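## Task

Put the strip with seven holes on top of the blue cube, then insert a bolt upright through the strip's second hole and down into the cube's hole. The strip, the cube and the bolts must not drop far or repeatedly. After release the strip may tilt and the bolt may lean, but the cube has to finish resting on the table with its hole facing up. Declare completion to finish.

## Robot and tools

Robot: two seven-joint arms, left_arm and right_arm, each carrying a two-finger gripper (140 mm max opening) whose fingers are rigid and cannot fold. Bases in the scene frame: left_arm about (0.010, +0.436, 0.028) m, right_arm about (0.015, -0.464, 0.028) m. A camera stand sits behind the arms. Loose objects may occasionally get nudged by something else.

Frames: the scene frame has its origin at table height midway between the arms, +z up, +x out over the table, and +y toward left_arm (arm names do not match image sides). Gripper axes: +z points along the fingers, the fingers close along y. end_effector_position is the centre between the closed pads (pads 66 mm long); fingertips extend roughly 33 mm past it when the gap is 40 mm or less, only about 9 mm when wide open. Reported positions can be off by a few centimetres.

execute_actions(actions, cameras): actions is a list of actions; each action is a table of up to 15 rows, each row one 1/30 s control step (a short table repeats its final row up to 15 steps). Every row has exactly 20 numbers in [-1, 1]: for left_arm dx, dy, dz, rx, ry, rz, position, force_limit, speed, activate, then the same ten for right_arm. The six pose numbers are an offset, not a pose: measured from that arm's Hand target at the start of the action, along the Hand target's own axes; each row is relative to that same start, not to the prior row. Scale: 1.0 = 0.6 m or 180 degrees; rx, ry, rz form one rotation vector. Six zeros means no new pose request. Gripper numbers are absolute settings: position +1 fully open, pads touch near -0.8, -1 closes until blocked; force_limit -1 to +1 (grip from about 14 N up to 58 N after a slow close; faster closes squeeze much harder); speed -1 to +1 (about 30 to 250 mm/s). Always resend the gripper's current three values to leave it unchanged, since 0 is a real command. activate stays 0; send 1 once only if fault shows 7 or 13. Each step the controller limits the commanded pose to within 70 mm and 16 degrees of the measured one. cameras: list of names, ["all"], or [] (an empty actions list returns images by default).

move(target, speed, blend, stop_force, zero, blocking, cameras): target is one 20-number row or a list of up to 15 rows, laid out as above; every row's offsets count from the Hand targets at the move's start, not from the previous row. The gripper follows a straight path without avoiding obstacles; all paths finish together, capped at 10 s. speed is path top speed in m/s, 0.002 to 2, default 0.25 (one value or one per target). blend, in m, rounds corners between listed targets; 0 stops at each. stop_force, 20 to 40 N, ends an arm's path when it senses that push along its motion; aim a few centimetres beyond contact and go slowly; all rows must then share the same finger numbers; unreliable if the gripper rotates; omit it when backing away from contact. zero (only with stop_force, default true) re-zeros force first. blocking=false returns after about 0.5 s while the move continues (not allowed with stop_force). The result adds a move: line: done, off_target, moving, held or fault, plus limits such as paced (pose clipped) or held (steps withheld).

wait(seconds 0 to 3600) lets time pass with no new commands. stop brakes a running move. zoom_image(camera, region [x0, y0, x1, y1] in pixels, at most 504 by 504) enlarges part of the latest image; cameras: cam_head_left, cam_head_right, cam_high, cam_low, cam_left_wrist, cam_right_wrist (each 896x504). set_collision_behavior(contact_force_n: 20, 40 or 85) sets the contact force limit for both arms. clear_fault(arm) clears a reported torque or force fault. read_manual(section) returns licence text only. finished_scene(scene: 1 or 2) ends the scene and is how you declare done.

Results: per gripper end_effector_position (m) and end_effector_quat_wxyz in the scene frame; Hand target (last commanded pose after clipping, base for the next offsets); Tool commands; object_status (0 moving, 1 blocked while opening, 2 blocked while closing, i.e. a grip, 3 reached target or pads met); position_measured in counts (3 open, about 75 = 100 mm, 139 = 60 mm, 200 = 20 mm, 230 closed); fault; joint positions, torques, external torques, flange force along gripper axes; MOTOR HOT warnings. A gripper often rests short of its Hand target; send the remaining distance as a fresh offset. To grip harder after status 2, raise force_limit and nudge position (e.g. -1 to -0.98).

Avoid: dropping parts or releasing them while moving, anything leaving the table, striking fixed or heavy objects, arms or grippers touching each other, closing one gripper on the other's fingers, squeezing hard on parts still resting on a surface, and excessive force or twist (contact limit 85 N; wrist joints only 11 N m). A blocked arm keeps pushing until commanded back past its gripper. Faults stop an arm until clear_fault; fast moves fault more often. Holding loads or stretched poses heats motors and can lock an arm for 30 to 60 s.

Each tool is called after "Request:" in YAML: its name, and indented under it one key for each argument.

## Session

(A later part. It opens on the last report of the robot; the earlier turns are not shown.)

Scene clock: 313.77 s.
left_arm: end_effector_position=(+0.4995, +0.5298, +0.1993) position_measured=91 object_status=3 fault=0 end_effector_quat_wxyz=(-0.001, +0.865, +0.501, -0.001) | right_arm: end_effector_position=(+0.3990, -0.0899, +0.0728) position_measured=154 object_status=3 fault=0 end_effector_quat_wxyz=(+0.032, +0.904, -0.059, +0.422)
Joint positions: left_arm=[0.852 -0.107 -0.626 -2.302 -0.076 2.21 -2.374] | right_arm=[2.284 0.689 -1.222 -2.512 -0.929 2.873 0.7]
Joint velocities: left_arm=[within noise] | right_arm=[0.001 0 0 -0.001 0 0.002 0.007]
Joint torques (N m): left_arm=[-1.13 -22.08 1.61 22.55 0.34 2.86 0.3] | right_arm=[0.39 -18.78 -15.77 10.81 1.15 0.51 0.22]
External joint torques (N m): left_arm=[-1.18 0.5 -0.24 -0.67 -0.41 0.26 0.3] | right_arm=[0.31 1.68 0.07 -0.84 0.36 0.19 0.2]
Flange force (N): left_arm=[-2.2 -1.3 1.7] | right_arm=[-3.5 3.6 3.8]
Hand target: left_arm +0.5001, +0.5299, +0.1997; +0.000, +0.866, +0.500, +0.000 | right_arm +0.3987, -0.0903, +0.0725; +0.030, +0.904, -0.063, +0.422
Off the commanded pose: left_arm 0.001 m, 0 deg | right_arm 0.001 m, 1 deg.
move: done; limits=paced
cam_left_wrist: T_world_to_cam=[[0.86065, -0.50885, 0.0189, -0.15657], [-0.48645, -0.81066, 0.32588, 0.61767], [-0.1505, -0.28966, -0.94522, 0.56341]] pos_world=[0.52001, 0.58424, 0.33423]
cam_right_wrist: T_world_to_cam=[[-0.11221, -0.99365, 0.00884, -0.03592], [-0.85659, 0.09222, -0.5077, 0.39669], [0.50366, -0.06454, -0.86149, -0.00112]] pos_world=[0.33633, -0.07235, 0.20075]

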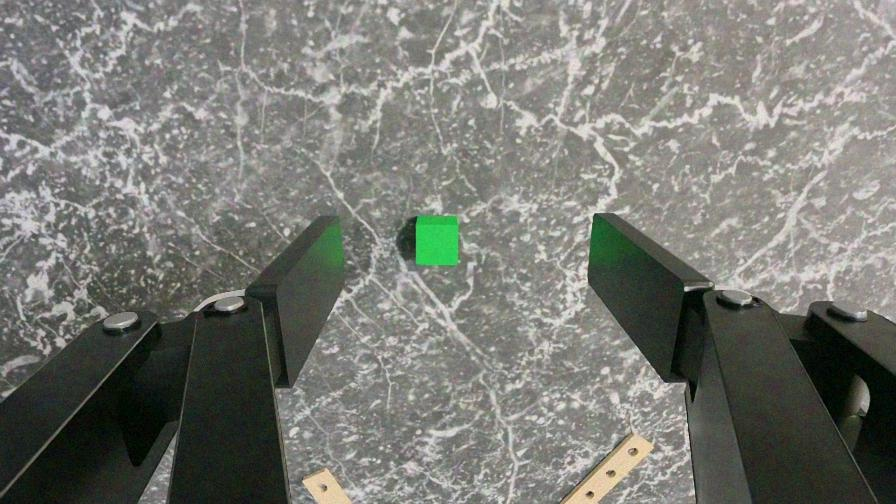

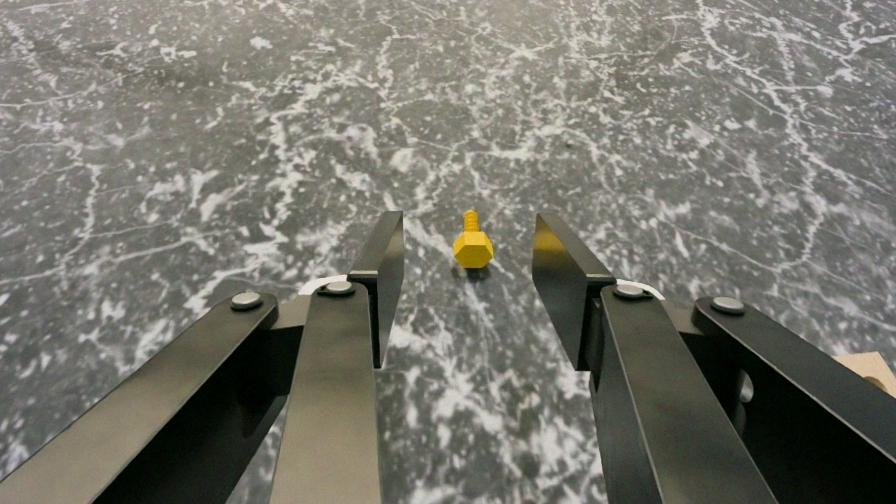

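Request:
move:
  target: [-0.075,-0.0216,0.1833,0,0,0,-0.1,-0.8,0,0,-0.0058,0.0038,0.0513,0,0,0,-0.2,-0.6,0,0]
  speed: 0.12
  cameras: ["cam_left_wrist","cam_right_wrist"]

Request:
zoom_image:
  camera: "cam_right_wrist"
  region: [390, 180, 550, 300]

Scene clock: 339.77 s.
left_arm: end_effector_position=(+0.4656, +0.4984, +0.0900) position_measured=141 object_status=3 fault=0 end_effector_quat_wxyz=(+0.000, +0.867, +0.498, -0.001) | right_arm: end_effector_position=(+0.4193, -0.0964, +0.0502) position_measured=154 object_status=3 fault=0 end_effector_quat_wxyz=(+0.032, +0.904, -0.060, +0.422)
Joint positions: left_arm=[0.835 0.01 -0.668 -2.524 0.01 2.531 -2.485] | right_arm=[2.195 0.798 -1.179 -2.482 -0.927 2.973 0.73]
Joint velocities: left_arm=[0.001 0 0 -0.002 0 0 -0.007] | right_arm=[within noise]
Joint torques (N m): left_arm=[-1.52 -21.3 -0.55 19.73 0.7 2.8 -0.1] | right_arm=[-0.43 -20.99 -17.04 9.8 1.22 0.43 0.2]
External joint torques (N m): left_arm=[-1.54 1.24 -0.41 0.06 0.16 0.23 -0.1] | right_arm=[-0.53 1.82 0.72 -0.1 0.36 0.15 0.18]
Flange force (N): left_arm=[1.0 5.1 4.9] | right_arm=[-4.5 -0.6 8.7]
Hand target: left_arm +0.4664, +0.4975, +0.0897; +0.000, +0.866, +0.500, +0.000 | right_arm +0.4196, -0.0955, +0.0500; +0.030, +0.904, -0.063, +0.422
Off the commanded pose: left_arm 0.001 m, 0 deg | right_arm 0.001 m, 1 deg.
move: done
cam_left_wrist: T_world_to_cam=[[0.85758, -0.5139, 0.02129, -0.13769], [-0.49183, -0.80723, 0.32632, 0.61218], [-0.15051, -0.29032, -0.94502, 0.44619]] pos_world=[0.48633, 0.55294, 0.22482]
cam_right_wrist: T_world_to_cam=[[-0.1136, -0.99349, 0.00881, -0.0393], [-0.85641, 0.09342, -0.50778, 0.40324], [0.50365, -0.06523, -0.86144, -0.03129]] pos_world=[0.35663, -0.07875, 0.17815]

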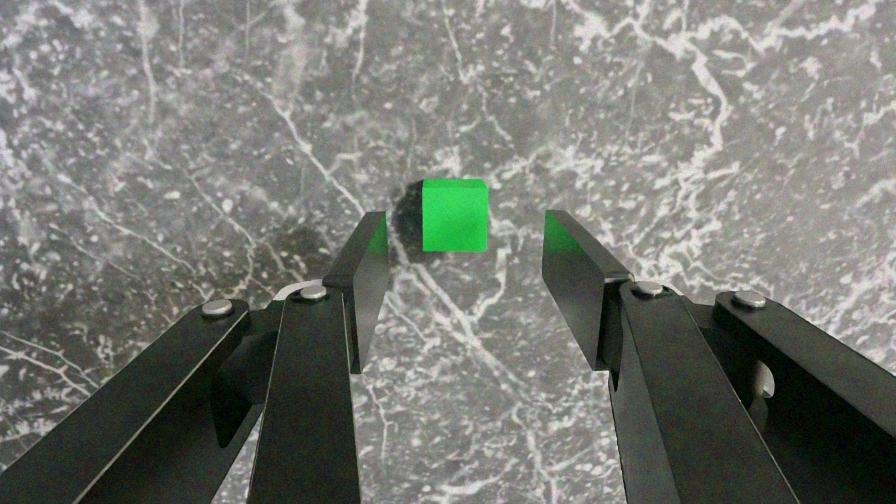

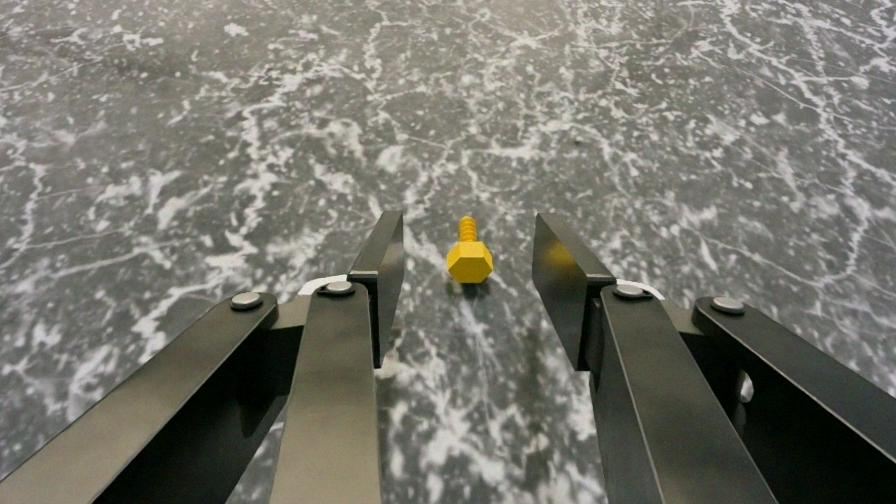

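Scaled by 3.150 from the camera's image (finer frame: 1280x720).

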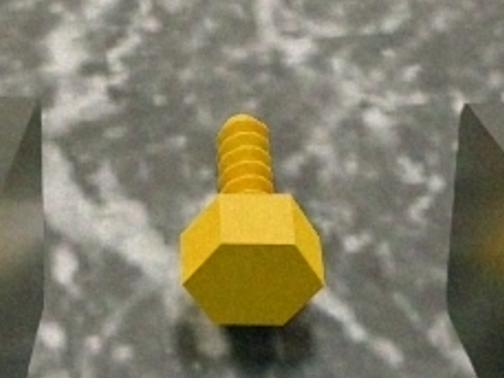

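Request:
move:
  target: [0.0047,-0.005,0.09,0,0,0,-0.1,-0.8,0,0,-0.0092,0.0028,0.0317,0,0,0,-0.2,-0.6,0,0]
  speed: 0.05
  cameras: ["cam_right_wrist"]

Request:
zoom_image:
  camera: "cam_right_wrist"
  region: [390, 180, 550, 300]

Scene clock: 354.90 s.
left_arm: end_effector_position=(+0.4638, +0.5013, +0.0355) position_measured=141 object_status=3 fault=0 end_effector_quat_wxyz=(-0.001, +0.868, +0.497, -0.001) | right_arm: end_effector_position=(+0.4300, -0.0996, +0.0339) position_measured=154 object_status=3 fault=0 end_effector_quat_wxyz=(+0.032, +0.904, -0.060, +0.422)
Joint positions: left_arm=[0.795 0.177 -0.592 -2.533 0.217 2.668 -2.624] | right_arm=[2.148 0.872 -1.152 -2.459 -0.918 3.032 0.752]
Joint velocities: left_arm=[0.001 -0.001 0 0.001 0 0 -0.006] | right_arm=[within noise]
Joint torques (N m): left_arm=[-1.54 -25.48 -2.56 17.69 0.58 2.81 -0.07] | right_arm=[-0.51 -22.24 -18.06 8.68 1.26 0.4 0.19]
External joint torques (N m): left_arm=[-1.49 0.96 0.1 0.38 0.15 0.28 -0.07] | right_arm=[-0.55 1.87 0.9 0.06 0.36 0.16 0.17]
Flange force (N): left_arm=[1.4 5.7 6.6] | right_arm=[-4.6 -0.5 9.1]
Hand target: left_arm +0.4653, +0.5015, +0.0357; +0.000, +0.866, +0.500, +0.000 | right_arm +0.4303, -0.0987, +0.0336; +0.030, +0.904, -0.063, +0.422
Off the commanded pose: left_arm 0.002 m, 0 deg | right_arm 0.001 m, 1 deg.
move: done
cam_right_wrist: T_world_to_cam=[[-0.1136, -0.99349, 0.0088, -0.04103], [-0.85634, 0.09341, -0.5079, 0.40432], [0.50377, -0.06523, -0.86137, -0.05092]] pos_world=[0.36723, -0.08185, 0.16185]

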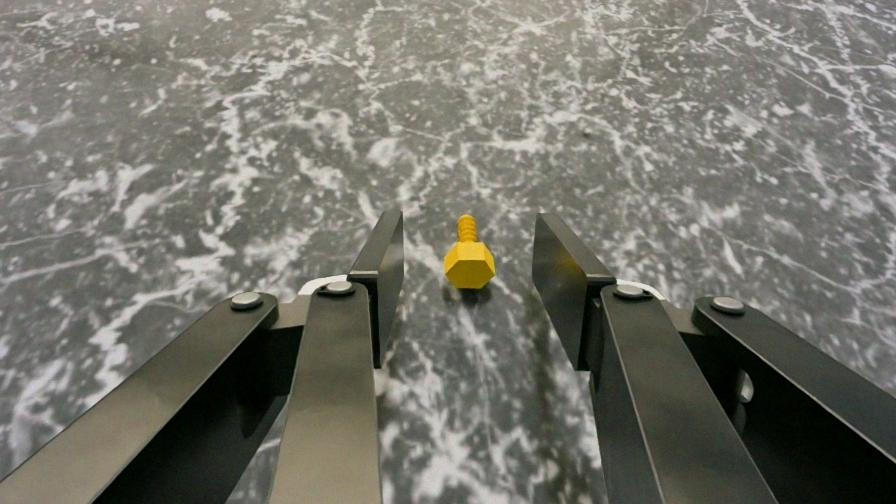

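Scaled by 3.150 from the camera's image (finer frame: 1280x720).

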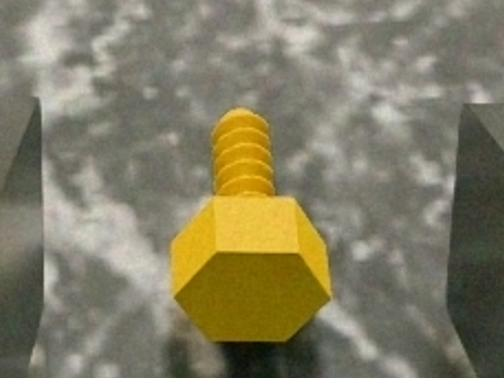

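Request:
move:
  target: [0,0,0,0,0,0,-1,-0.8,-1,0,0,0.0008,0,0,0,0,-1,-0.6,-1,0]
  speed: 0.05
  cameras: ["cam_right_wrist","cam_left_wrist"]

Request:
zoom_image:
  camera: "cam_right_wrist"
  region: [390, 180, 550, 300]

Scene clock: 365.87 s.
left_arm: end_effector_position=(+0.4639, +0.5013, +0.0356) position_measured=185 object_status=2 fault=0 end_effector_quat_wxyz=(+0.000, +0.867, +0.498, -0.001) | right_arm: end_effector_position=(+0.4299, -0.0994, +0.0337) position_measured=203 object_status=0 fault=0 end_effector_quat_wxyz=(+0.032, +0.904, -0.060, +0.422)
Joint positions: left_arm=[0.795 0.177 -0.592 -2.533 0.217 2.668 -2.625] | right_arm=[2.148 0.873 -1.152 -2.459 -0.917 3.034 0.752]
Joint torques (N m): left_arm=[-1.5 -25.5 -2.63 17.62 0.53 2.82 -0.08] | right_arm=[-0.24 -22.21 -18.55 8.16 1.26 0.41 0.13]
External joint torques (N m): left_arm=[-1.51 0.96 -0.02 0.28 0.1 0.28 -0.08] | right_arm=[-0.27 1.91 0.45 -0.41 0.36 0.18 0.11]
Flange force (N): left_arm=[1.0 5.3 6.2] | right_arm=[-4.0 2.4 7.2]
Hand target: left_arm +0.4652, +0.5015, +0.0357; +0.000, +0.866, +0.499, +0.000 | right_arm +0.4302, -0.0992, +0.0336; +0.030, +0.904, -0.063, +0.422
Off the commanded pose: left_arm 0.001 m, 0 deg | right_arm 0.000 m, 0 deg.
move: done
cam_left_wrist: T_world_to_cam=[[0.85736, -0.51433, 0.02019, -0.13328], [-0.4918, -0.80696, 0.32703, 0.63117], [-0.15191, -0.29031, -0.9448, 0.396]] pos_world=[0.48483, 0.55574, 0.17042]
cam_right_wrist: T_world_to_cam=[[-0.11339, -0.99352, 0.00792, -0.04097], [-0.85655, 0.09371, -0.50748, 0.40425], [0.50345, -0.06433, -0.86163, -0.05086]] pos_world=[0.36723, -0.08185, 0.16165]
Images, in order (width x height): cam_left_wrist 896x504, cam_right_wrist 896x504.

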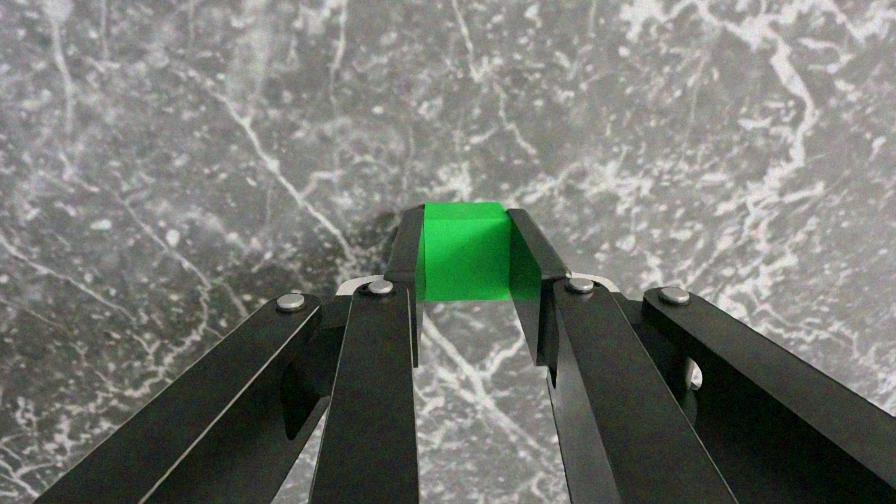

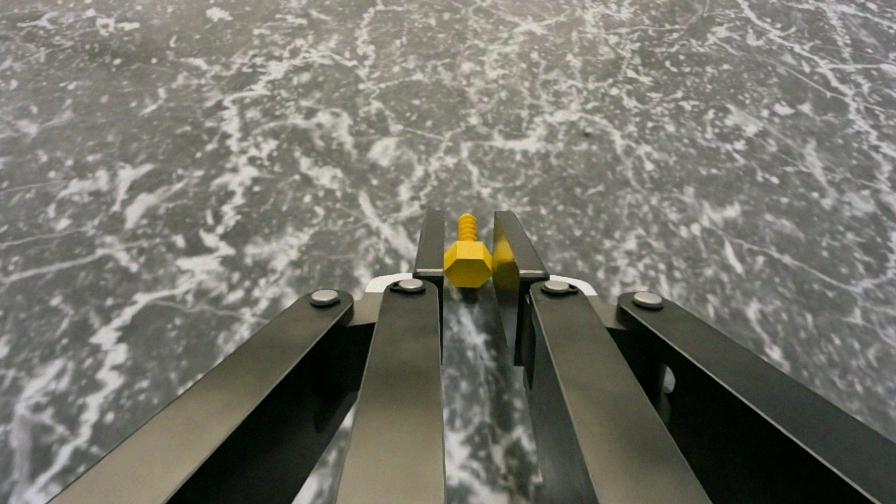

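Scaled by 3.150 from the camera's image (finer frame: 1280x720).

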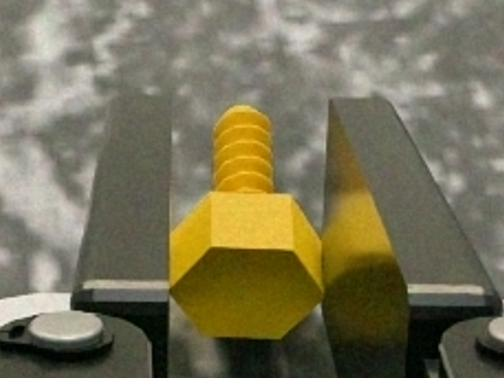

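Request:
move:
  target: [0,0,-0.1333,0,0,0,-1,-0.8,-1,0,0.1149,0,-0.0964,0,0,0,-1,-0.6,-1,0]
  speed: 0.08
  cameras: ["cam_right_wrist"]

Request:
zoom_image:
  camera: "cam_right_wrist"
  region: [390, 180, 550, 300]

Scene clock: 383.60 s.
left_arm: end_effector_position=(+0.4654, +0.5014, +0.1150) position_measured=185 object_status=2 fault=0 end_effector_quat_wxyz=(+0.000, +0.865, +0.501, +0.001) | right_arm: end_effector_position=(+0.4305, -0.0985, +0.1236) position_measured=203 object_status=2 fault=0 end_effector_quat_wxyz=(+0.027, +0.904, -0.067, +0.422)
Joint positions: left_arm=[0.818 -0.063 -0.65 -2.514 -0.059 2.464 -2.435] | right_arm=[2.334 0.579 -1.381 -2.52 -0.971 2.837 0.603]
Joint velocities: left_arm=[0 0.001 0 -0.001 0.001 0 0.006] | right_arm=[0.001 0.001 -0.001 0.001 0 -0.001 -0.004]
Joint torques (N m): left_arm=[-1.12 -21.32 0.94 20.61 0.16 2.48 0.36] | right_arm=[0.11 -15.55 -13.91 13.95 0.61 0.29 -0.1]
External joint torques (N m): left_arm=[-1.09 0.24 -0.02 -0.01 -0.43 -0.12 0.36] | right_arm=[0.11 0.3 0.47 -0.62 -0.28 -0.21 -0.12]
Flange force (N): left_arm=[-1.5 -1.3 -1.7] | right_arm=[-1.2 0.5 0.3]
Hand target: left_arm +0.4652, +0.5015, +0.1157; +0.000, +0.866, +0.499, +0.000 | right_arm +0.4301, -0.0992, +0.1236; +0.030, +0.904, -0.063, +0.422
Off the commanded pose: left_arm 0.001 m, 0 deg | right_arm 0.001 m, 1 deg.
move: done
cam_right_wrist: T_world_to_cam=[[-0.12342, -0.99233, -0.00742, -0.03441], [-0.85441, 0.11006, -0.50781, 0.45116], [0.50473, -0.05634, -0.86144, 0.02658]] pos_world=[0.36781, -0.08231, 0.25174]

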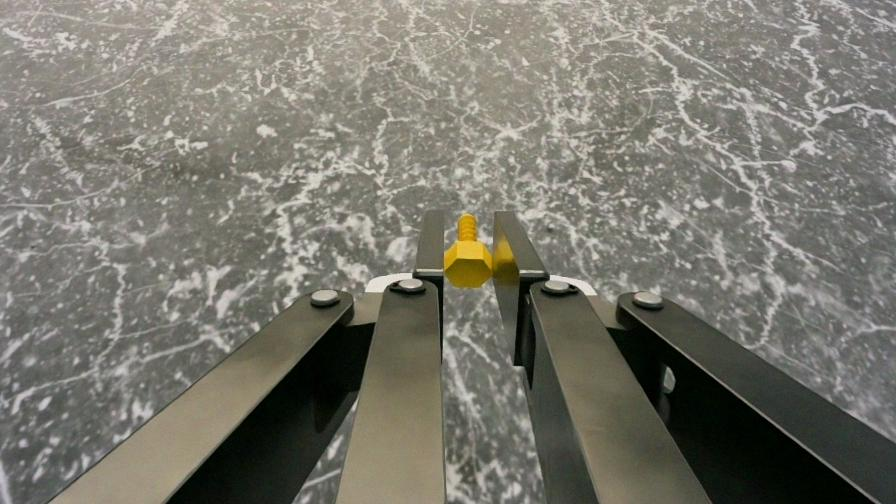

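Scaled by 3.150 from the camera's image (finer frame: 1280x720).

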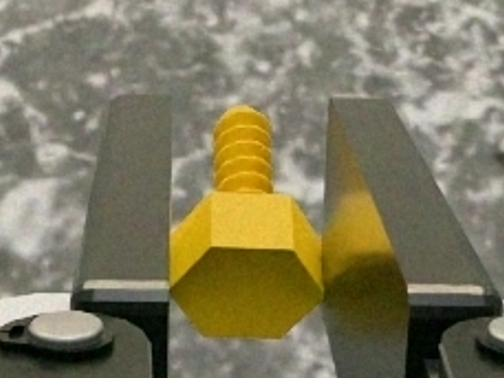

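Request:
move:
  target: [-0.7227,0.2533,-0.1238,0,0,0.3333,-1,-0.8,-1,0,0.0348,0.2225,-0.2083,-0.085,-0.3613,0.4811,-1,-0.6,-1,0]
  speed: 0.2
  cameras: ["cam_left_wrist","cam_right_wrist"]

Scene clock: 393.27 s.
left_arm: end_effector_position=(+0.3793, +0.0497, +0.1896) position_measured=185 object_status=2 fault=0 end_effector_quat_wxyz=(+0.001, +1.000, -0.003, +0.001) | right_arm: end_effector_position=(+0.3307, -0.2204, +0.2195) position_measured=203 object_status=2 fault=0 end_effector_quat_wxyz=(-0.183, +0.686, -0.680, -0.181)
Joint positions: left_arm=[0.291 0.049 -1.076 -2.198 0.053 2.223 -2.41] | right_arm=[2.839 0.711 -2.54 -2.779 1.031 2.021 -0.329]
Joint velocities: left_arm=[-0.001 0 0 0.001 0.001 0 -0.006] | right_arm=[-0.001 -0.001 -0.001 -0.001 0.001 -0.001 0.004]
Joint torques (N m): left_arm=[-1.59 -15.61 -1.4 23.44 0.91 2.49 -0.05] | right_arm=[-0.18 4.73 -8.77 21.19 1.55 1.64 0.13]
External joint torques (N m): left_arm=[-1.64 1.48 -0.12 0.19 0.16 -0.1 -0.05] | right_arm=[-0.18 0.41 0.2 -1.05 0.46 -0.2 0.14]
Flange force (N): left_arm=[7.4 10.6 5.2] | right_arm=[0.5 4.6 0.6]
Hand target: left_arm +0.3794, +0.0501, +0.1898; +0.000, +1.000, -0.001, +0.000 | right_arm +0.3300, -0.2199, +0.2199; -0.183, +0.683, -0.683, -0.183
Off the commanded pose: left_arm 0.000 m, 0 deg | right_arm 0.001 m, 1 deg.
move: done
cam_left_wrist: T_world_to_cam=[[-0.01885, -0.99952, 0.02447, 0.05965], [-0.9457, 0.02577, 0.32401, 0.30618], [-0.32449, -0.01703, -0.94574, 0.44969]] pos_world=[0.4366, 0.0594, 0.32462]
cam_right_wrist: T_world_to_cam=[[-0.9996, -0.01166, -0.02584, 0.34302], [-0.0272, 0.6511, 0.7585, -0.00433], [0.00798, 0.7589, -0.65116, 0.45049]] pos_world=[0.33917, -0.33506, 0.30549]

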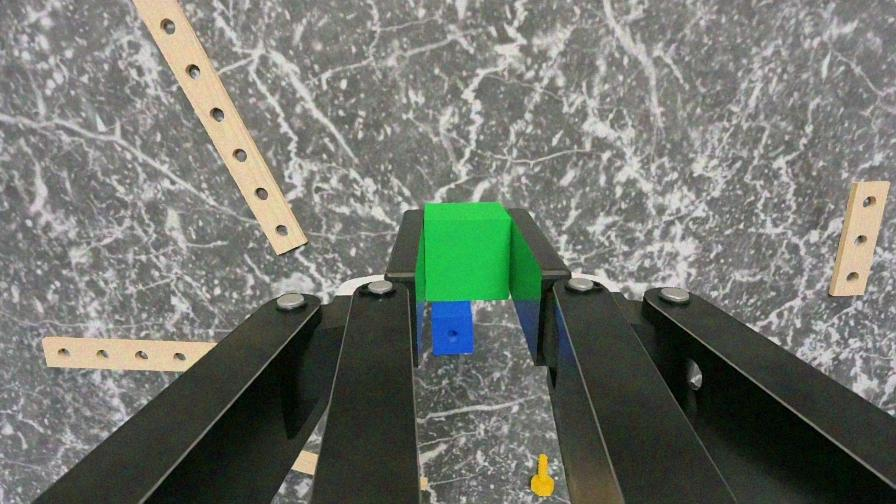

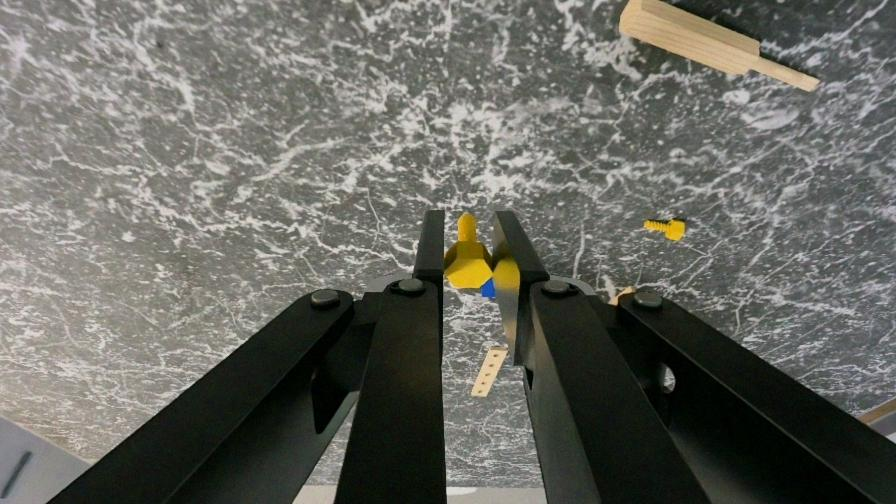

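Request:
move:
  target:
    - [0.026,-0.0048,0.1833,0,0,0,-1,-0.8,-1,0,-0.094,-0.1668,0.2398,0.085,0.3613,-0.4811,-1,-0.6,-1,0]
    - [0.026,-0.0048,0.2567,0,0,0,-1,-0.8,-1,0,-0.1088,-0.2667,0.1783,-0.1306,0.1306,-0.4875,-1,-0.6,-1,0]
  speed: [0.25,0.15]
  cameras: ["cam_left_wrist","cam_right_wrist"]

Scene clock: 419.10 s.
left_arm: end_effector_position=(+0.3936, +0.0543, +0.0352) position_measured=185 object_status=2 fault=0 end_effector_quat_wxyz=(-0.002, +1.000, -0.003, -0.001) | right_arm: end_effector_position=(+0.4897, -0.1093, +0.1594) position_measured=203 object_status=2 fault=0 end_effector_quat_wxyz=(-0.001, +1.000, -0.005, +0.000)
Joint positions: left_arm=[-0.016 0.437 -0.719 -2.23 0.49 2.505 -2.686] | right_arm=[1.491 0.369 -0.943 -2 0.368 2.192 -1.168]
Joint velocities: left_arm=[within noise] | right_arm=[0 -0.001 -0.001 0.001 -0.001 -0.001 -0.005]
Joint torques (N m): left_arm=[-1.59 -31.82 -8.69 19.09 0.42 2.83 -0.07] | right_arm=[-0.73 -28.21 -8.54 21.88 0.43 2.38 -0.25]
External joint torques (N m): left_arm=[-1.59 0.73 -0.07 0.57 -0.14 0.29 -0.07] | right_arm=[-0.79 1.23 0.78 -0.42 -0.24 -0.26 -0.25]
Flange force (N): left_arm=[2.2 6.0 4.4] | right_arm=[5.8 -2.5 3.5]
Hand target: left_arm +0.3951, +0.0529, +0.0358; +0.000, +1.000, -0.001, +0.000 | right_arm +0.4900, -0.1099, +0.1599; +0.000, +1.000, +0.000, +0.000
Off the commanded pose: left_arm 0.002 m, 0 deg | right_arm 0.001 m, 1 deg.
move: done
cam_left_wrist: T_world_to_cam=[[-0.01827, -0.99966, 0.01866, 0.06824], [-0.94437, 0.02338, 0.32805, 0.36908], [-0.32837, -0.01163, -0.94448, 0.30945]] pos_world=[0.45141, 0.06319, 0.16992]
cam_right_wrist: T_world_to_cam=[[0.00469, -0.99984, -0.01746, -0.09955], [-0.94272, -0.01025, 0.33343, 0.41699], [-0.33356, 0.0149, -0.94261, 0.4582]] pos_world=[0.54641, -0.10209, 0.29113]

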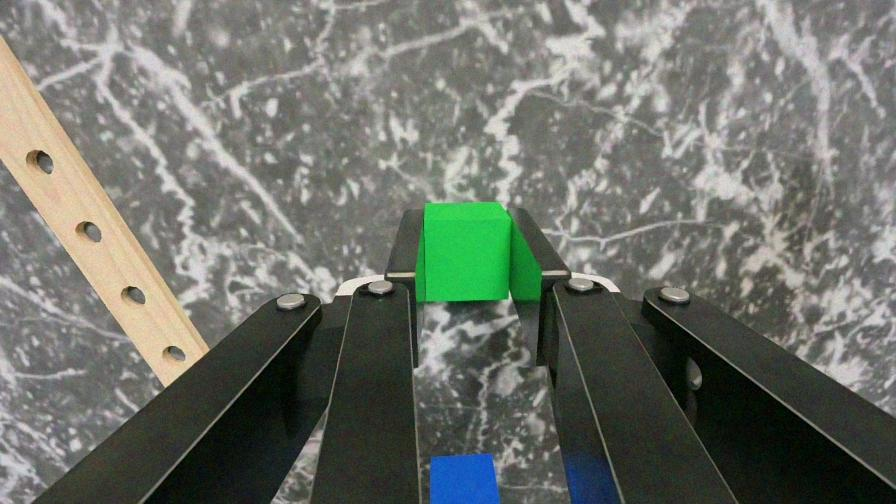

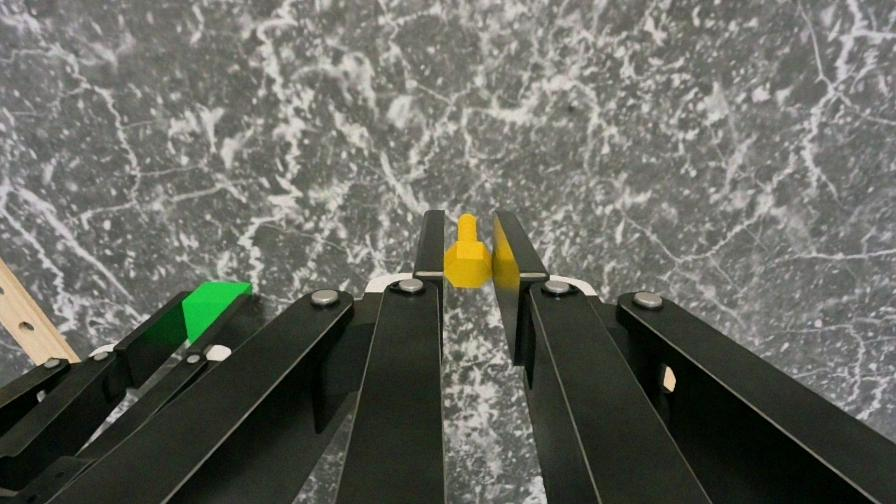

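Request:
move:
  target: [0,0,0,0,0,0,-0.25,-0.8,-0.8,0,-0.1167,0.1,-0.0667,0,0,0.5,-1,-0.6,-1,0]
  speed: 0.4
  cameras: ["cam_left_wrist","cam_right_wrist"]

Scene clock: 428.80 s.
left_arm: end_effector_position=(+0.3936, +0.0542, +0.0351) position_measured=160 object_status=3 fault=0 end_effector_quat_wxyz=(-0.002, +1.000, -0.003, -0.001) | right_arm: end_effector_position=(+0.4197, -0.1694, +0.1996) position_measured=203 object_status=2 fault=0 end_effector_quat_wxyz=(+0.000, +0.711, -0.703, +0.001)
Joint positions: left_arm=[-0.016 0.437 -0.719 -2.23 0.49 2.505 -2.686] | right_arm=[2.213 0.675 -1.751 -2.25 0.735 1.987 0.084]
Joint velocities: left_arm=[within noise] | right_arm=[-0.001 0.001 0 0 0.001 0 0.006]
Joint torques (N m): left_arm=[-1.59 -31.72 -8.65 19.05 0.42 2.82 -0.06] | right_arm=[-0.8 -10.37 -18.56 18.35 1.09 2.34 0.14]
External joint torques (N m): left_arm=[-1.44 0.89 0.09 0.53 -0.15 0.26 -0.06] | right_arm=[-1.05 1.11 0.15 -0.76 0.4 -0.21 0.14]
Flange force (N): left_arm=[2.5 5.9 4.8] | right_arm=[-0.4 -1.5 2.2]
Hand target: left_arm +0.3951, +0.0529, +0.0358; +0.000, +1.000, -0.001, +0.000 | right_arm +0.4200, -0.1699, +0.1999; +0.000, +0.707, -0.707, +0.000
Off the commanded pose: left_arm 0.002 m, 0 deg | right_arm 0.001 m, 1 deg.
move: done; limits=paced
cam_left_wrist: T_world_to_cam=[[-0.01833, -0.99965, 0.01879, 0.06815], [-0.9444, 0.02348, 0.32796, 0.3691], [-0.32829, -0.01173, -0.94451, 0.30942]] pos_world=[0.45141, 0.06309, 0.16992]
cam_right_wrist: T_world_to_cam=[[-0.99952, -0.02608, -0.01682, 0.42775], [-0.03019, 0.94237, 0.33321, 0.11543], [0.00716, 0.33356, -0.9427, 0.38463]] pos_world=[0.42828, -0.22592, 0.33133]

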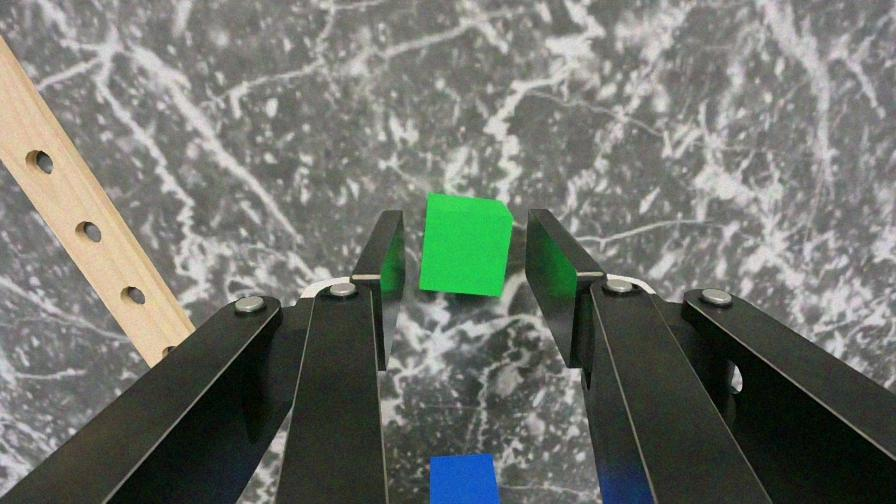

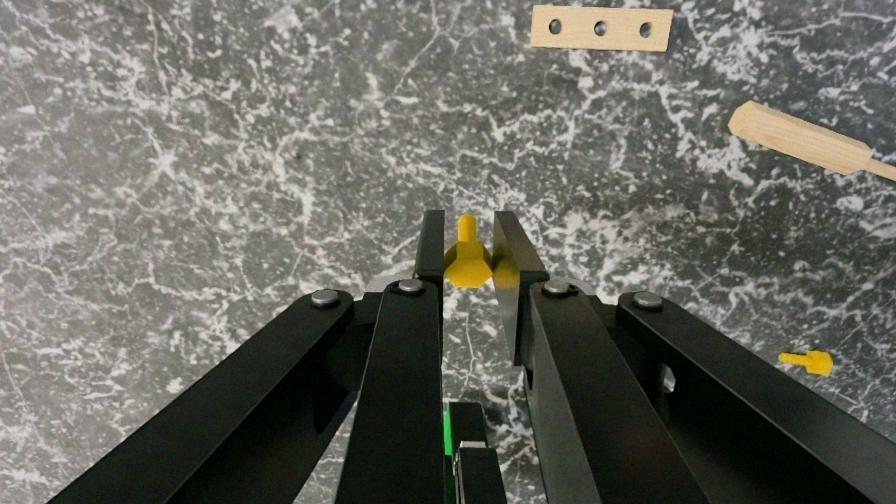

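Request:
move:
  target:
    - [0,0,0,0,0,0,-1,-0.8,-1,0,0,0,0,0,0,0,-1,-0.6,-1,0]
    - [0,0,-0.033,0,0,0,-1,-0.8,-1,0,-0.03,0.05,0,-0.01,-0.04,-0.04,-1,-0.6,-1,0]
    - [-0.026,-0.1017,-0.033,0,0,0,-1,-0.8,-1,0,-0.06,0.1,0,-0.03,-0.115,-0.115,-1,-0.6,-1,0]
    - [-0.026,-0.1017,0,0,0,0,-1,-0.8,-1,0,-0.0833,0.15,0,-0.0436,-0.1628,-0.1628,-1,-0.6,-1,0]
  speed: 0.12
  cameras: ["cam_left_wrist"]

Request:
move:
  target: [0,0,0,0,0,0,-0.25,-0.8,-1,0,0,0,0,0,0,0,-1,-0.6,-1,0]
  cameras: ["cam_left_wrist"]

Scene clock: 474.13 s.
left_arm: end_effector_position=(+0.3796, +0.1146, +0.0368) position_measured=185 object_status=2 fault=0 end_effector_quat_wxyz=(-0.002, +1.000, -0.003, +0.000) | right_arm: end_effector_position=(+0.3314, -0.1203, +0.2004) position_measured=203 object_status=2 fault=0 end_effector_quat_wxyz=(-0.129, +0.835, -0.486, -0.222)
Joint positions: left_arm=[0.17 0.314 -0.813 -2.417 0.447 2.589 -2.6] | right_arm=[2.672 0.32 -2.195 -2.456 0.897 2.03 -0.551]
Joint velocities: left_arm=[within noise] | right_arm=[-0.002 -0.002 0 0.001 0.001 -0.001 -0.006]
Joint torques (N m): left_arm=[-1.69 -23.43 -5.87 17.02 0.45 3.05 -0.13] | right_arm=[0.38 7.4 -7.4 20.97 1.21 1.6 -0.2]
External joint torques (N m): left_arm=[-1.66 2.82 0.68 -0.79 -0.05 0.49 -0.13] | right_arm=[0.41 -0.91 0.04 -1.09 0.22 0 -0.19]
Flange force (N): left_arm=[4.0 7.8 14.9] | right_arm=[1.5 0.8 2.9]
Hand target: left_arm +0.3796, +0.1140, +0.0358; +0.000, +1.000, -0.001, +0.000 | right_arm +0.3300, -0.1199, +0.1998; -0.129, +0.837, -0.483, -0.224
Off the commanded pose: left_arm 0.001 m, 0 deg | right_arm 0.002 m, 0 deg.
move: done
cam_left_wrist: T_world_to_cam=[[-0.01805, -0.99965, 0.01913, 0.12805], [-0.94551, 0.02328, 0.32475, 0.35451], [-0.32508, -0.01223, -0.94561, 0.30606]] pos_world=[0.437, 0.12349, 0.17183]

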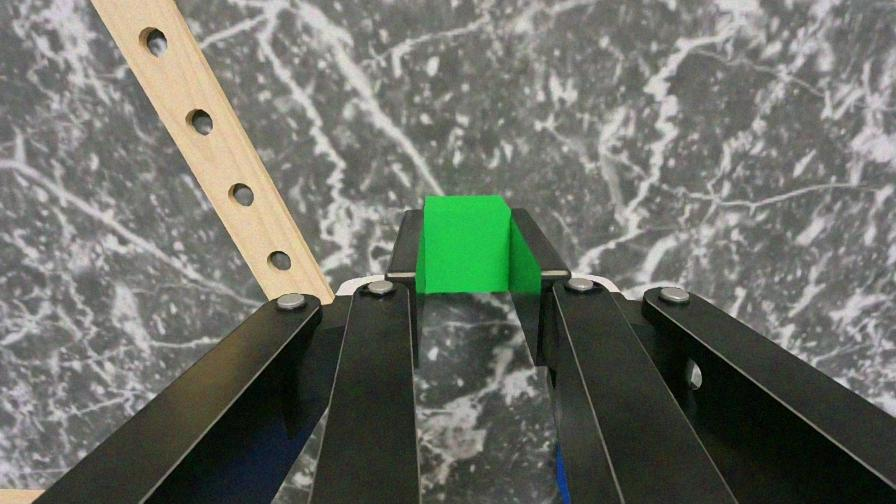

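Scene clock: 474.93 s.
left_arm: end_effector_position=(+0.3797, +0.1145, +0.0363) position_measured=160 object_status=0 fault=0 end_effector_quat_wxyz=(-0.001, +1.000, -0.002, +0.000) | right_arm: end_effector_position=(+0.3314, -0.1203, +0.2004) position_measured=203 object_status=2 fault=0 end_effector_quat_wxyz=(-0.129, +0.836, -0.486, -0.222)
Joint positions: left_arm=[0.169 0.315 -0.811 -2.417 0.447 2.591 -2.6] | right_arm=[2.672 0.32 -2.195 -2.456 0.897 2.03 -0.553]
Joint torques (N m): left_arm=[-1.75 -25.11 -6.49 17.93 0.36 2.82 -0.05] | right_arm=[0.22 7.51 -7.32 20.95 1.28 1.61 -0.2]
External joint torques (N m): left_arm=[-1.94 1.05 -0.17 0.25 -0.12 0.29 -0.05] | right_arm=[0.07 -0.91 -0.07 -1.09 0.29 0.04 -0.19]
Flange force (N): left_arm=[2.5 6.9 7.4] | right_arm=[1.9 0.5 2.9]
Hand target: left_arm +0.3796, +0.1140, +0.0358; +0.000, +1.000, -0.001, +0.000 | right_arm +0.3300, -0.1199, +0.1998; -0.129, +0.837, -0.483, -0.224
Off the commanded pose: left_arm 0.001 m, 0 deg | right_arm 0.002 m, 0 deg.
move: done
cam_left_wrist: T_world_to_cam=[[-0.01739, -0.99965, 0.02008, 0.12771], [-0.94535, 0.02298, 0.32524, 0.35469], [-0.32559, -0.01333, -0.94542, 0.30584]] pos_world=[0.4371, 0.12359, 0.17123]

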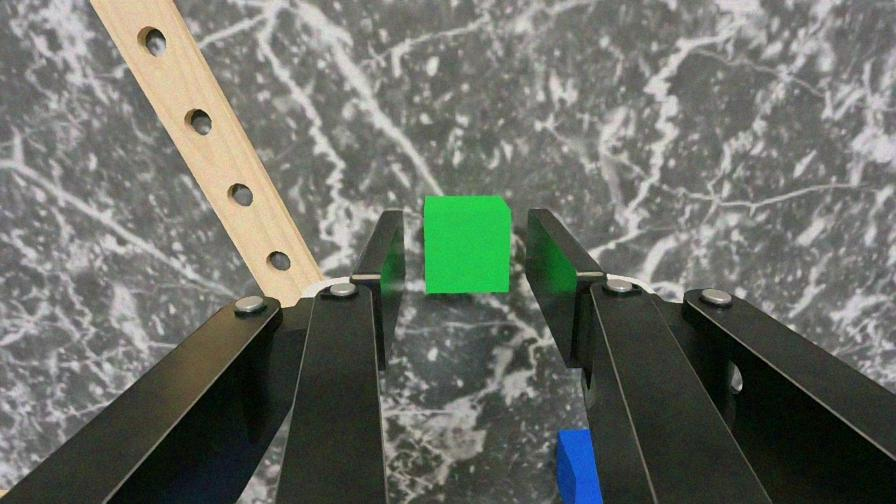

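Request:
move:
  target:
    - [0,0,-0.1333,0,0,0,-0.25,-0.8,-1,0,0,0,0,0,0,0,-1,-0.6,-1,0]
    - [0.1757,-0.1925,-0.0653,-0.0122,-0.066,-0.1163,-0.15,-0.8,0,0,0,0,0,0,0,0,-1,-0.6,-1,0]
  speed: [0.08,0.2]
  blend: [0.02,0]
  cameras: ["cam_left_wrist","cam_right_wrist"]

Scene clock: 501.67 s.
left_arm: end_effector_position=(+0.4852, +0.2288, +0.0750) position_measured=148 object_status=3 fault=0 end_effector_quat_wxyz=(+0.020, +0.978, +0.178, -0.102) | right_arm: end_effector_position=(+0.3314, -0.1203, +0.2004) position_measured=203 object_status=2 fault=0 end_effector_quat_wxyz=(-0.129, +0.836, -0.486, -0.222)
Joint positions: left_arm=[0.426 0.391 -0.759 -2.149 0.169 2.272 -2.396] | right_arm=[2.672 0.32 -2.195 -2.456 0.897 2.03 -0.553]
Joint torques (N m): left_arm=[-1.71 -31.05 -7.69 20.34 0.47 2.11 -0.09] | right_arm=[0.16 7.51 -7.24 20.95 1.29 1.6 -0.19]
External joint torques (N m): left_arm=[-1.73 0.9 0.34 0.48 -0.11 -0.06 -0.09] | right_arm=[0.15 -0.82 0.14 -1.06 0.3 0.01 -0.18]
Flange force (N): left_arm=[5.0 6.9 2.9] | right_arm=[1.5 0.6 3.0]
Hand target: left_arm +0.4851, +0.2294, +0.0751; +0.019, +0.978, +0.181, -0.103 | right_arm +0.3300, -0.1199, +0.1998; -0.129, +0.837, -0.483, -0.224
Off the commanded pose: left_arm 0.001 m, 0 deg | right_arm 0.002 m, 0 deg.
move: done
cam_left_wrist: T_world_to_cam=[[0.34584, -0.9379, 0.02729, 0.05224], [-0.80986, -0.28369, 0.51346, 0.42949], [-0.47383, -0.19968, -0.85768, 0.48626]] pos_world=[0.56016, 0.26793, 0.1951]
cam_right_wrist: T_world_to_cam=[[-0.86615, -0.49935, -0.02086, 0.24043], [-0.33964, 0.55746, 0.75755, 0.03738], [-0.36666, 0.66324, -0.65244, 0.47498]] pos_world=[0.39509, -0.2158, 0.2866]

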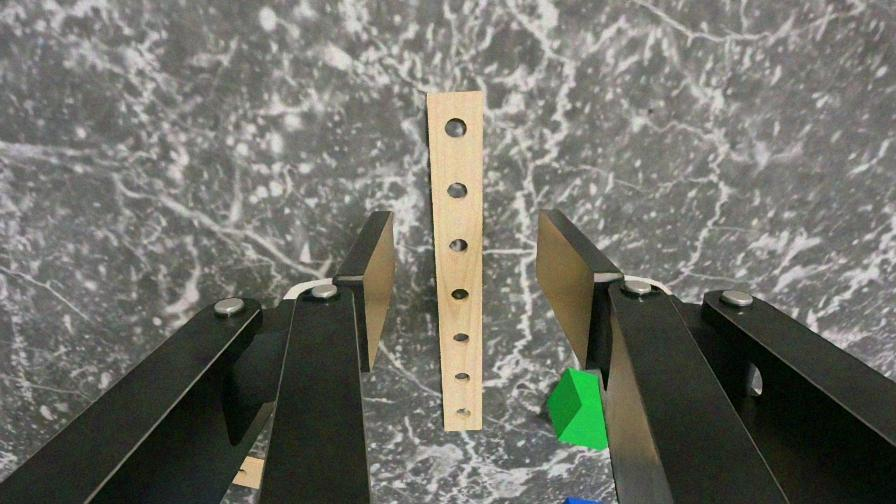

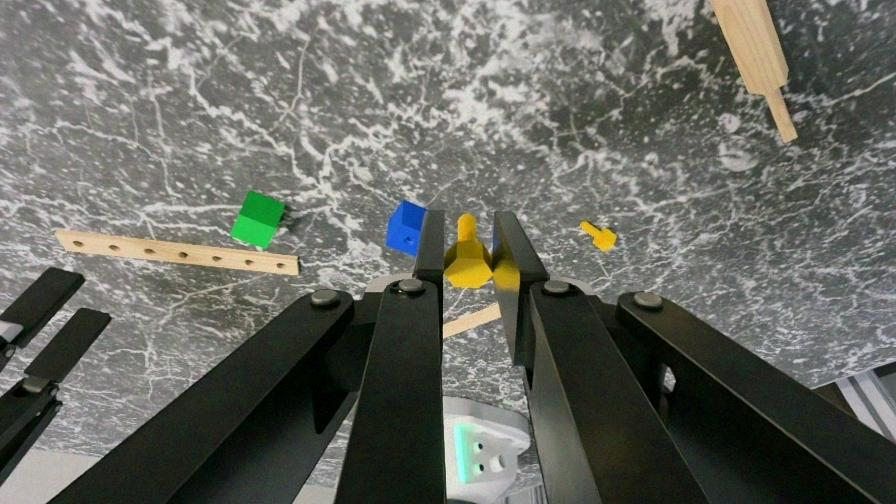

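Request:
move:
  target:
    - [-0.0317,-0.0023,0.045,-0.0017,0,-0.0082,-0.15,-0.8,0,0,0,0,0,0,0,0,-1,-0.6,-1,0]
    - [-0.0317,-0.0023,0.0777,-0.0017,0,-0.0082,-0.15,-0.8,0,0,0,0,0,0,0,0,-1,-0.6,-1,0]
  speed: [0.1,0.04]
  cameras: ["cam_left_wrist"]

Request:
zoom_image:
  camera: "cam_left_wrist"
  region: [360, 140, 600, 380]

Scene clock: 513.77 s.
left_arm: end_effector_position=(+0.4575, +0.2205, +0.0339) position_measured=148 object_status=3 fault=0 end_effector_quat_wxyz=(+0.020, +0.976, +0.191, -0.104) | right_arm: end_effector_position=(+0.3314, -0.1203, +0.2004) position_measured=203 object_status=2 fault=0 end_effector_quat_wxyz=(-0.129, +0.836, -0.486, -0.222)
Joint positions: left_arm=[0.375 0.421 -0.716 -2.239 0.192 2.395 -2.457] | right_arm=[2.672 0.32 -2.195 -2.456 0.897 2.03 -0.553]
Joint velocities: left_arm=[0.001 0 0.003 -0.002 0.001 0.004 -0.004] | right_arm=[within noise]
Joint torques (N m): left_arm=[-1.26 -31.2 -8.04 18.25 0.65 2.58 -0.15] | right_arm=[0.14 7.49 -7.23 20.95 1.27 1.6 -0.26]
External joint torques (N m): left_arm=[-1.34 0.77 -0.04 0.13 0.09 0.42 -0.15] | right_arm=[0.06 -0.97 0.1 -1.16 0.29 0 -0.24]
Flange force (N): left_arm=[2.2 4.6 4.3] | right_arm=[2.0 0.2 3.3]
Hand target: left_arm +0.4582, +0.2205, +0.0334; +0.020, +0.976, +0.194, -0.102 | right_arm +0.3300, -0.1199, +0.1998; -0.129, +0.837, -0.483, -0.224
Off the commanded pose: left_arm 0.001 m, 0 deg | right_arm 0.002 m, 0 deg.
move: done
cam_left_wrist: T_world_to_cam=[[0.37016, -0.92865, 0.02429, 0.04207], [-0.7998, -0.30528, 0.51684, 0.42588], [-0.47255, -0.21073, -0.85574, 0.43813]] pos_world=[0.53209, 0.26141, 0.15379]

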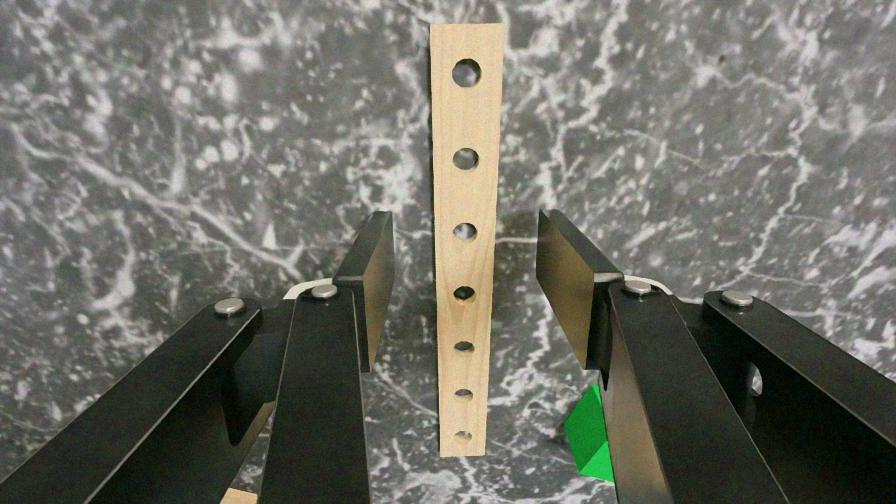

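Scaled by 2.100 from the camera's image (finer frame: 1280x720).

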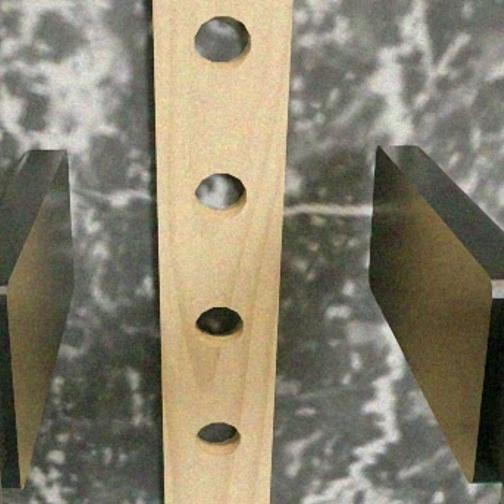

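Request:
move:
  target:
    - [0,0,0,0,0,0,-1,-0.9,-1,0,0,0,0,0,0,0,-1,-0.6,-1,0]
    - [0.0208,0,-0.0978,0,0,0,-1,-0.9,-1,0,0,0,0,0,0,0,-1,-0.6,-1,0]
  speed: 0.06
  cameras: ["cam_left_wrist","cam_right_wrist"]

Scene clock: 520.03 s.
left_arm: end_effector_position=(+0.4811, +0.2300, +0.0875) position_measured=230 object_status=3 fault=0 end_effector_quat_wxyz=(+0.020, +0.975, +0.196, -0.101) | right_arm: end_effector_position=(+0.3314, -0.1203, +0.2004) position_measured=203 object_status=2 fault=0 end_effector_quat_wxyz=(-0.129, +0.836, -0.486, -0.222)
Joint positions: left_arm=[0.443 0.347 -0.775 -2.166 0.131 2.259 -2.409] | right_arm=[2.672 0.32 -2.195 -2.456 0.897 2.03 -0.553]
Joint velocities: left_arm=[0.002 0 -0.001 0 0.001 -0.004 0.006] | right_arm=[within noise]
Joint torques (N m): left_arm=[-0.76 -29.81 -8.4 20.58 0.32 2.26 0.3] | right_arm=[0.21 7.49 -7.27 20.93 1.3 1.6 -0.26]
External joint torques (N m): left_arm=[-0.76 0.81 -1.13 0.42 -0.25 0.1 0.3] | right_arm=[0.07 -0.88 -0.01 -1.1 0.31 0.03 -0.24]
Flange force (N): left_arm=[1.3 2.7 0.2] | right_arm=[1.9 0.7 2.9]
Hand target: left_arm +0.4807, +0.2298, +0.0882; +0.020, +0.976, +0.194, -0.102 | right_arm +0.3300, -0.1199, +0.1998; -0.129, +0.837, -0.483, -0.224
Off the commanded pose: left_arm 0.001 m, 0 deg | right_arm 0.002 m, 0 deg.
move: done
cam_left_wrist: T_world_to_cam=[[0.37979, -0.92478, 0.02321, 0.03546], [-0.79891, -0.31524, 0.51221, 0.42221], [-0.46637, -0.21307, -0.85855, 0.4949]] pos_world=[0.55465, 0.27134, 0.20782]
cam_right_wrist: T_world_to_cam=[[-0.86615, -0.49935, -0.02086, 0.24043], [-0.33964, 0.55746, 0.75755, 0.03738], [-0.36666, 0.66324, -0.65244, 0.47498]] pos_world=[0.39509, -0.2158, 0.2866]

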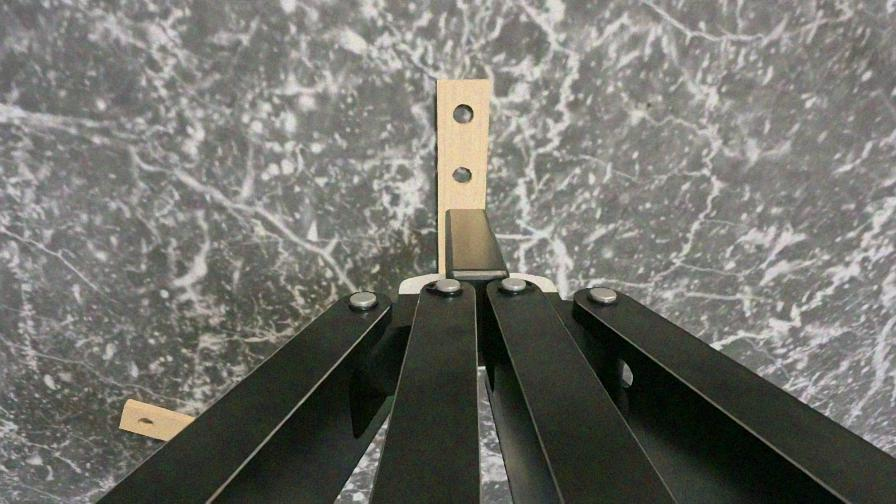

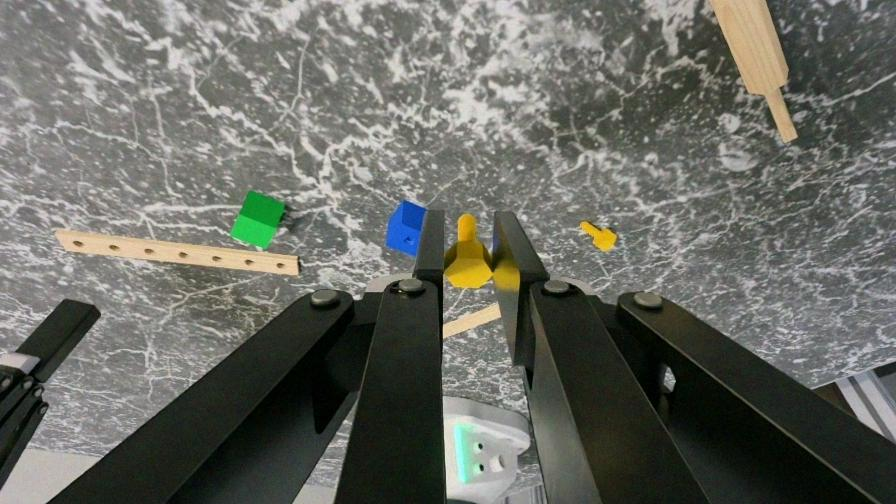

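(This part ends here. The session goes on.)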